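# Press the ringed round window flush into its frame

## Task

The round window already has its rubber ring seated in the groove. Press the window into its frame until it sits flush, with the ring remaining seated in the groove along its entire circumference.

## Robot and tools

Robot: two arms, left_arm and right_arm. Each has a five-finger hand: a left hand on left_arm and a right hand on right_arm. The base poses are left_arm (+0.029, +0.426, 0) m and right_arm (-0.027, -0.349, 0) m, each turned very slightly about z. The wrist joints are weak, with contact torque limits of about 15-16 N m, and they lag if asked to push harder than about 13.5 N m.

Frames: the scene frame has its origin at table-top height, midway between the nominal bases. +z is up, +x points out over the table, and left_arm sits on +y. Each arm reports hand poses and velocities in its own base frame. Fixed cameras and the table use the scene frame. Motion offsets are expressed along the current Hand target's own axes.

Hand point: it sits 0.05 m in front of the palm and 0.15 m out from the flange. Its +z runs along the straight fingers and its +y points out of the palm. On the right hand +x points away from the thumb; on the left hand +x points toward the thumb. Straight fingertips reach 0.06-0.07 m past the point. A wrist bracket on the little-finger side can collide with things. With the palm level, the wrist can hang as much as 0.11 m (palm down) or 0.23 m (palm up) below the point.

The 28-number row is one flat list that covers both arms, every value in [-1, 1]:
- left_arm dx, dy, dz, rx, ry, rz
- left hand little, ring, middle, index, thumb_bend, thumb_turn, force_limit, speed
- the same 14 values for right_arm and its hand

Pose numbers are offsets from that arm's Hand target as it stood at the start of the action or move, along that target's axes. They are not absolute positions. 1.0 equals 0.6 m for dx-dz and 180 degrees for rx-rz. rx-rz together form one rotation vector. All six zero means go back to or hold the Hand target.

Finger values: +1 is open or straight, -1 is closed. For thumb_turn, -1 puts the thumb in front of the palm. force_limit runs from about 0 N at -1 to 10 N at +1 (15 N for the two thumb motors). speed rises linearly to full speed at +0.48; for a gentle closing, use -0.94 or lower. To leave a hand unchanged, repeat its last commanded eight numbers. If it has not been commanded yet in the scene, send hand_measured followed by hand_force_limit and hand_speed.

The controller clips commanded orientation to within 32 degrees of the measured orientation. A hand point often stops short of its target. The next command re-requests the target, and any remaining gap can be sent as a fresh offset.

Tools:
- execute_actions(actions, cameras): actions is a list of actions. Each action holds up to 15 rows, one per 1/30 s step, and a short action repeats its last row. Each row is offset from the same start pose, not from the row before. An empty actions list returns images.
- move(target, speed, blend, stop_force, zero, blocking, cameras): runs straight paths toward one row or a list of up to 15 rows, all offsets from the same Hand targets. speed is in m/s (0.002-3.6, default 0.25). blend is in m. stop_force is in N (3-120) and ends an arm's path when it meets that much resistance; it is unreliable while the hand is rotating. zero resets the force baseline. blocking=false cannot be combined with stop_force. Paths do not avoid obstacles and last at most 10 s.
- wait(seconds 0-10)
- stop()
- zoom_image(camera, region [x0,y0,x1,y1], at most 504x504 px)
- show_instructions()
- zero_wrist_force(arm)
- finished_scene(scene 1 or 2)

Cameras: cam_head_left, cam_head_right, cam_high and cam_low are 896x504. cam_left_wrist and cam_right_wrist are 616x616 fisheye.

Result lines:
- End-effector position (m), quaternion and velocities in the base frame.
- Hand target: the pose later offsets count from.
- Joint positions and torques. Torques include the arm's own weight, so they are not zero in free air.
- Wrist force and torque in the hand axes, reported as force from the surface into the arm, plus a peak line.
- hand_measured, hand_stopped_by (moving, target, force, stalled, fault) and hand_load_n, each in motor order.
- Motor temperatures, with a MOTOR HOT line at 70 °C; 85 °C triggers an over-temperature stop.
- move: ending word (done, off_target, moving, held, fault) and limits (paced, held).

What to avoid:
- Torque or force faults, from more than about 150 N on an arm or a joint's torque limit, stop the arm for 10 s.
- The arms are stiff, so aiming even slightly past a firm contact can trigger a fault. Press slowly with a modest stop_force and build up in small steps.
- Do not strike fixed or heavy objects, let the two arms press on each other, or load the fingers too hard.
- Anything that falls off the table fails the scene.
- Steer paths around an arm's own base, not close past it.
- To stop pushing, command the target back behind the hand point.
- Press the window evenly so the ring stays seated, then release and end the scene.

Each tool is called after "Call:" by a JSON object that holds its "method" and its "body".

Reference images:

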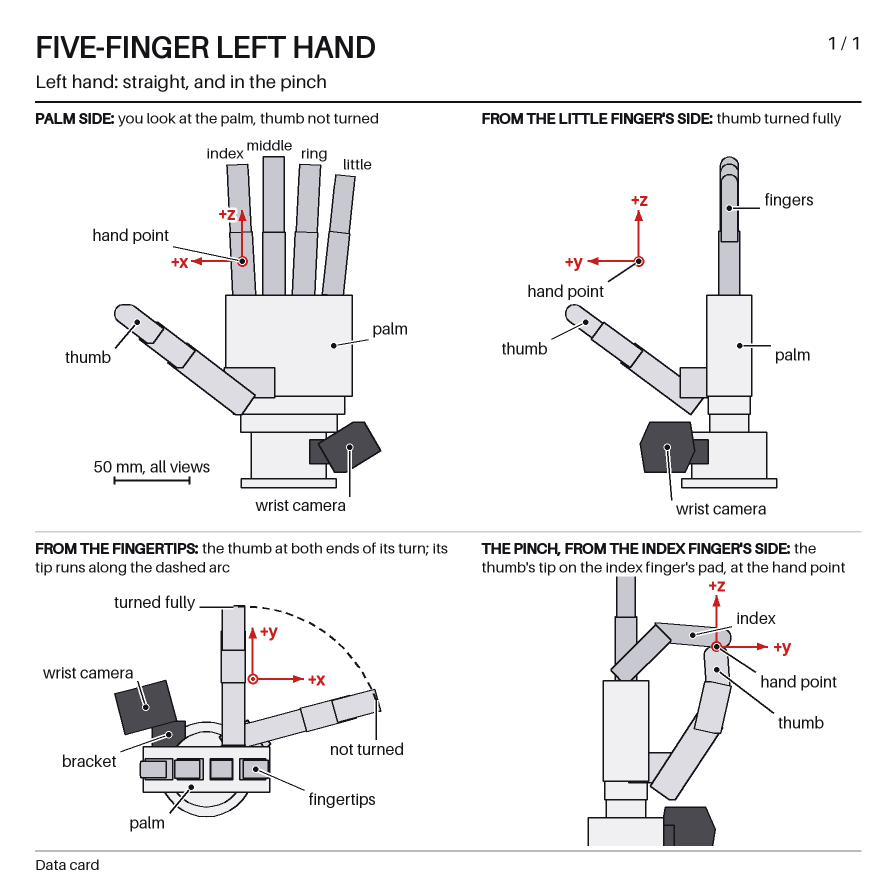

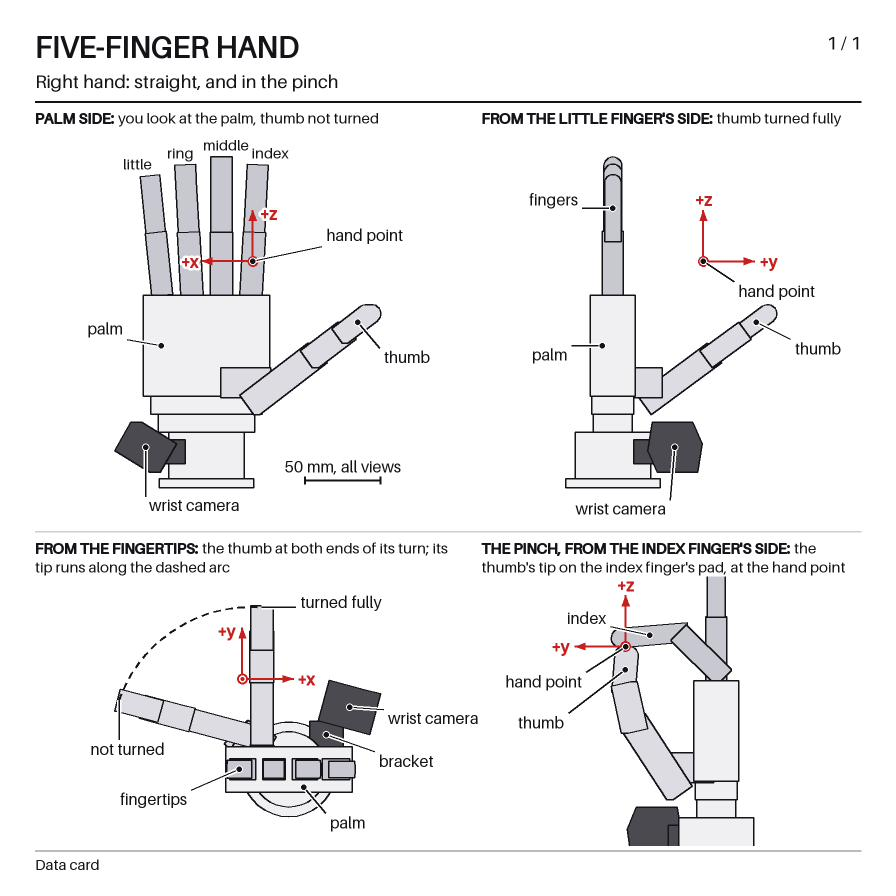

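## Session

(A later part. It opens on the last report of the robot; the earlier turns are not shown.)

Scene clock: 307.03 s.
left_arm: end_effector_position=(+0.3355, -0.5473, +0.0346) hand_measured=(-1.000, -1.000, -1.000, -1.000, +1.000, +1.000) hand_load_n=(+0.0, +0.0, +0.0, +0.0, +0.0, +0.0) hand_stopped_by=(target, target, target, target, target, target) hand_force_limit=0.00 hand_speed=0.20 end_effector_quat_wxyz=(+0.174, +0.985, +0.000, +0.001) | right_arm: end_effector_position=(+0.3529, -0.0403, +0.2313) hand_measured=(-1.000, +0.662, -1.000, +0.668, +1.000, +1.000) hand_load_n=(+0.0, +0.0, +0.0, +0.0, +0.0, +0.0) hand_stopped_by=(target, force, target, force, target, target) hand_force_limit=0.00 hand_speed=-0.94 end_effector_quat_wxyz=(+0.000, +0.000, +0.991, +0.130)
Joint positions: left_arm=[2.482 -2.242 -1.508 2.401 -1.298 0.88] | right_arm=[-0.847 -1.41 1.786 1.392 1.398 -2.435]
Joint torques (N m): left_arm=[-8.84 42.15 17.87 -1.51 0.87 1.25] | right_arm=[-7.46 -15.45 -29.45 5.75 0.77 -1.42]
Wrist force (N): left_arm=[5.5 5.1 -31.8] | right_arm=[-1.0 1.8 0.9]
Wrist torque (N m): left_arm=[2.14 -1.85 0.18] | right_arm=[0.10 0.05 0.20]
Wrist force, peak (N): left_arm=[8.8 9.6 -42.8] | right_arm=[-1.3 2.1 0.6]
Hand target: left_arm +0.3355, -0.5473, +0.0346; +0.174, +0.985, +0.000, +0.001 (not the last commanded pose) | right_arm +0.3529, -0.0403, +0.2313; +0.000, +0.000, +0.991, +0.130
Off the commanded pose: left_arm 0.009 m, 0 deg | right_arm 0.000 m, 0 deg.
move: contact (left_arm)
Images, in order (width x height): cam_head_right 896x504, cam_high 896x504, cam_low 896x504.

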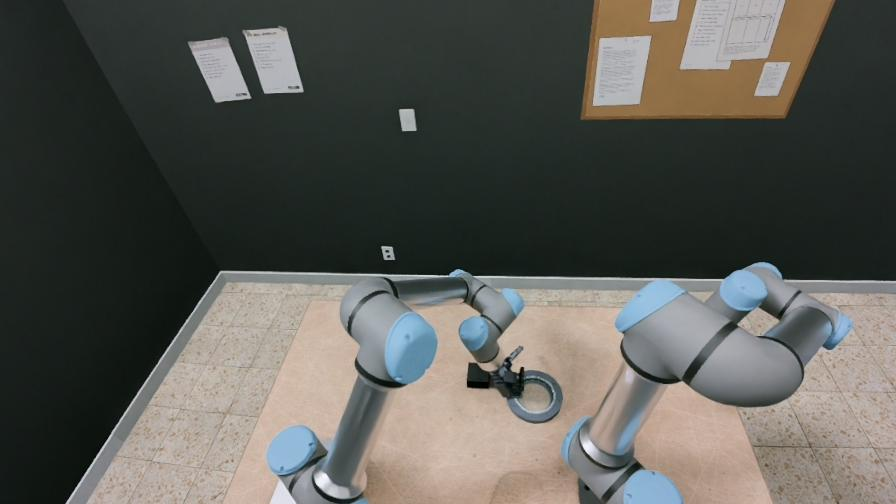

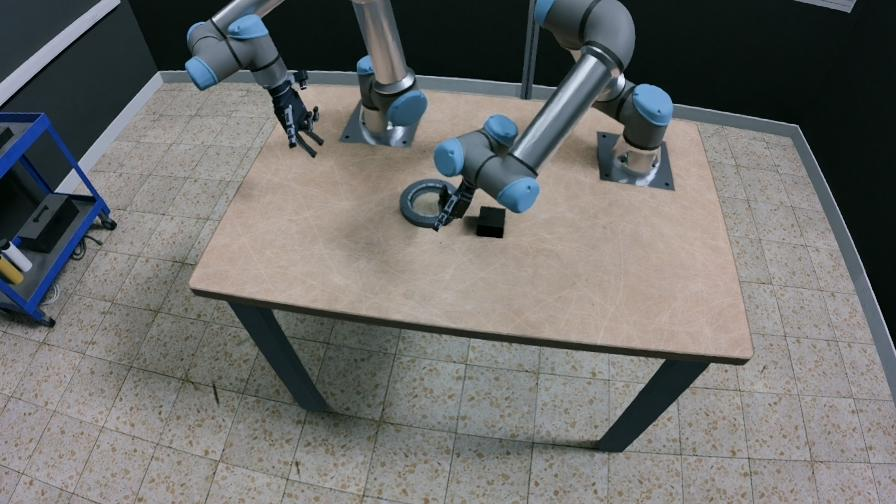

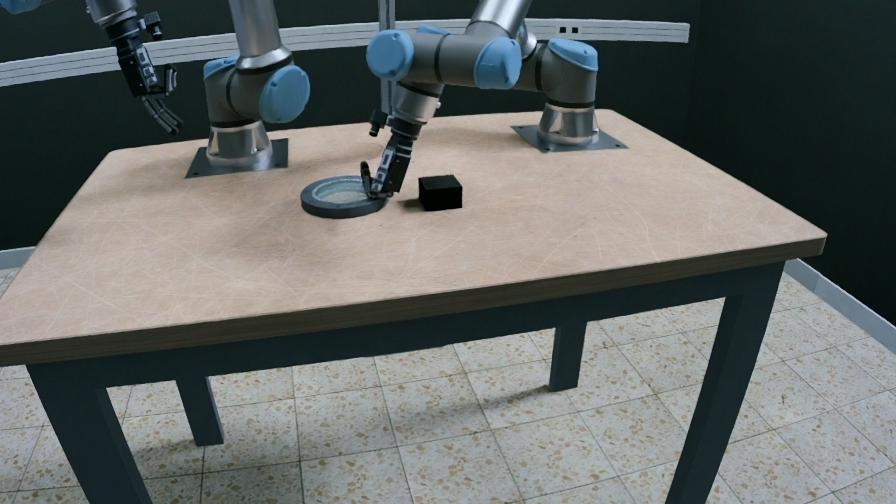

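Call:
{"method": "move", "body": {"target": [[0,0.0171,-0.047,0,0,0,-1,-1,-1,-1,1,1,0,0.2, 0,0,0,0,0,0,-1,0.5,-1,0.5,1,1,0,-0.94],[0,-0.1,-0.2,0,0,0,-1,-1,-1,-1,1,1,0,0.2, 0,0,0,0,0,0,-1,0.5,-1,0.5,1,1,0,-0.94]], "speed": 0.1, "blend": [0.02,0], "cameras": ["cam_high","cam_low","cam_head_left"]}}

Call:
{"method": "zoom_image", "body": {"camera": "cam_high", "region": [395, 170, 465, 235]}}

Call:
{"method": "zoom_image", "body": {"camera": "cam_low", "region": [295, 165, 395, 225]}}

Scene clock: 311.83 s.
left_arm: end_effector_position=(+0.3354, -0.4499, +0.1267) hand_measured=(-1.000, -1.000, -1.000, -1.000, +1.000, +1.000) hand_load_n=(+0.0, +0.0, +0.0, +0.0, +0.0, -0.5) hand_stopped_by=(target, target, target, target, target, target) hand_force_limit=0.00 hand_speed=0.20 end_effector_quat_wxyz=(+0.174, +0.985, +0.000, +0.001) | right_arm: end_effector_position=(+0.3529, -0.0403, +0.2313) hand_measured=(-1.000, +0.662, -1.000, +0.668, +1.000, +1.000) hand_load_n=(+0.0, +0.0, +0.0, +0.5, -0.5, +0.0) hand_stopped_by=(target, force, target, force, target, target) hand_force_limit=0.00 hand_speed=-0.94 end_effector_quat_wxyz=(+0.000, +0.000, +0.991, +0.130)
Joint positions: left_arm=[2.664 -1.981 -1.68 2.257 -1.262 1.067] | right_arm=[-0.847 -1.41 1.786 1.392 1.398 -2.435]
Joint torques (N m): left_arm=[11.77 49.54 7.33 -4.57 2.48 1.72] | right_arm=[-7.68 -15.96 -29.36 5.65 0.6 -1.45]
Wrist force (N): left_arm=[-0.1 -0.1 -0.8] | right_arm=[-1.0 1.7 0.9]
Wrist torque (N m): left_arm=[0.08 -0.12 0.10] | right_arm=[0.08 0.05 0.20]
Wrist force, peak (N): left_arm=[5.7 5.4 -32.6] | right_arm=[-1.3 2.2 0.6]
Hand target: left_arm +0.3354, -0.4498, +0.1268; +0.174, +0.985, +0.000, +0.001 | right_arm +0.3529, -0.0403, +0.2313; +0.000, +0.000, +0.991, +0.130
Off the commanded pose: left_arm 0.000 m, 0 deg | right_arm 0.000 m, 0 deg.
move: done; blend cut to 0.015 m at target 1
Images, in order (width x height): cam_head_left 896x504, cam_high 896x504, cam_low 896x504.

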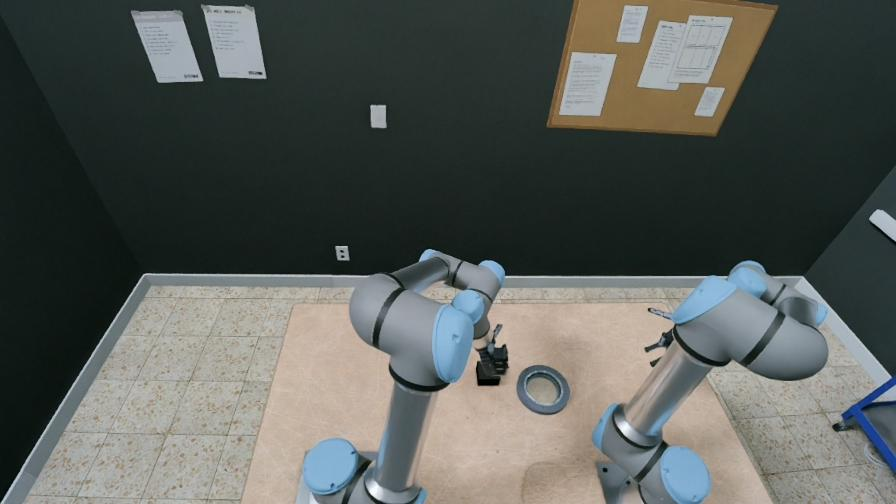

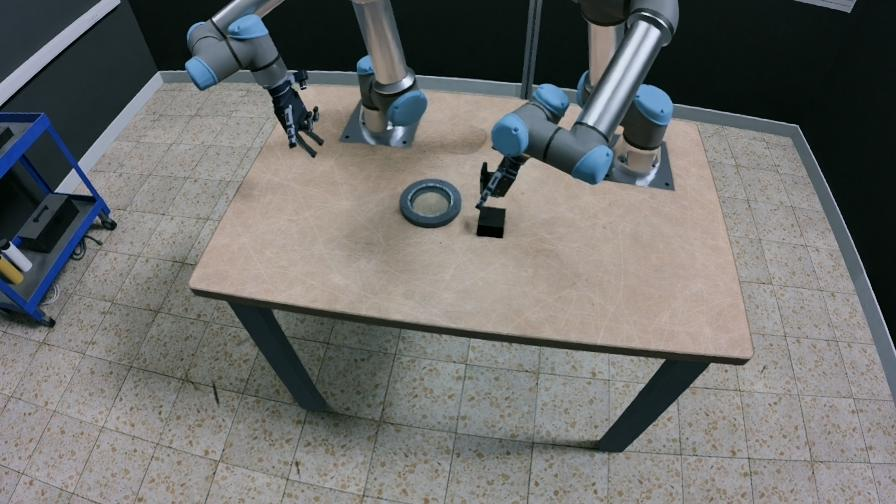

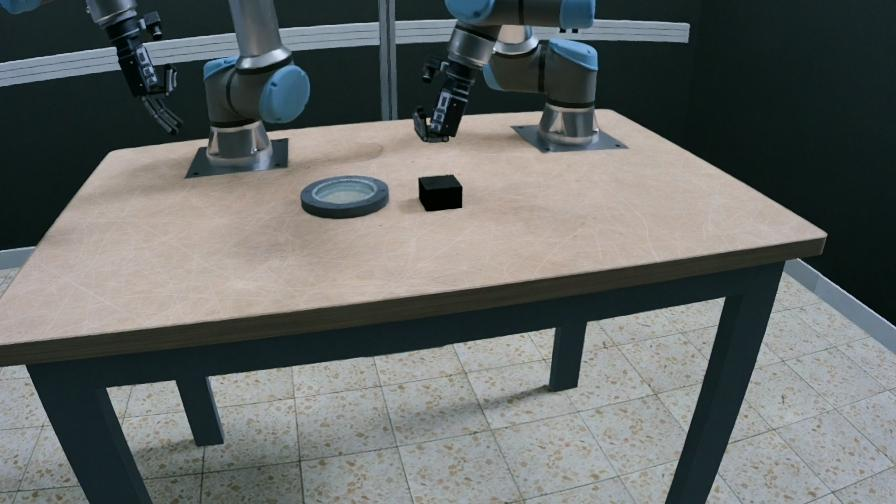

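Scaled by 7.200 from the camera's 896x504 image, which has a finer 1280x720 frame.

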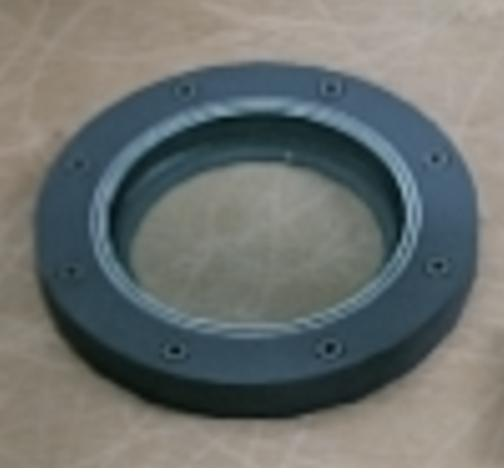

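Scaled by 5.040 from the camera's 896x504 image, which has a finer 1280x720 frame.

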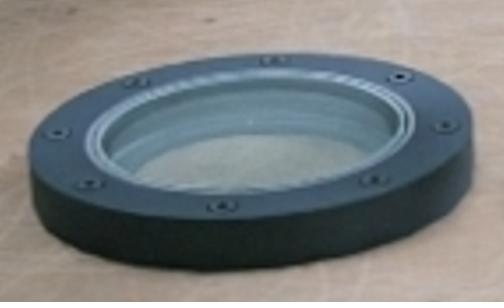

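Flush and even. Finishing scene 1.

Call:
{"method": "finished_scene", "body": {"scene": 1}}

The scene is finished: the task was done.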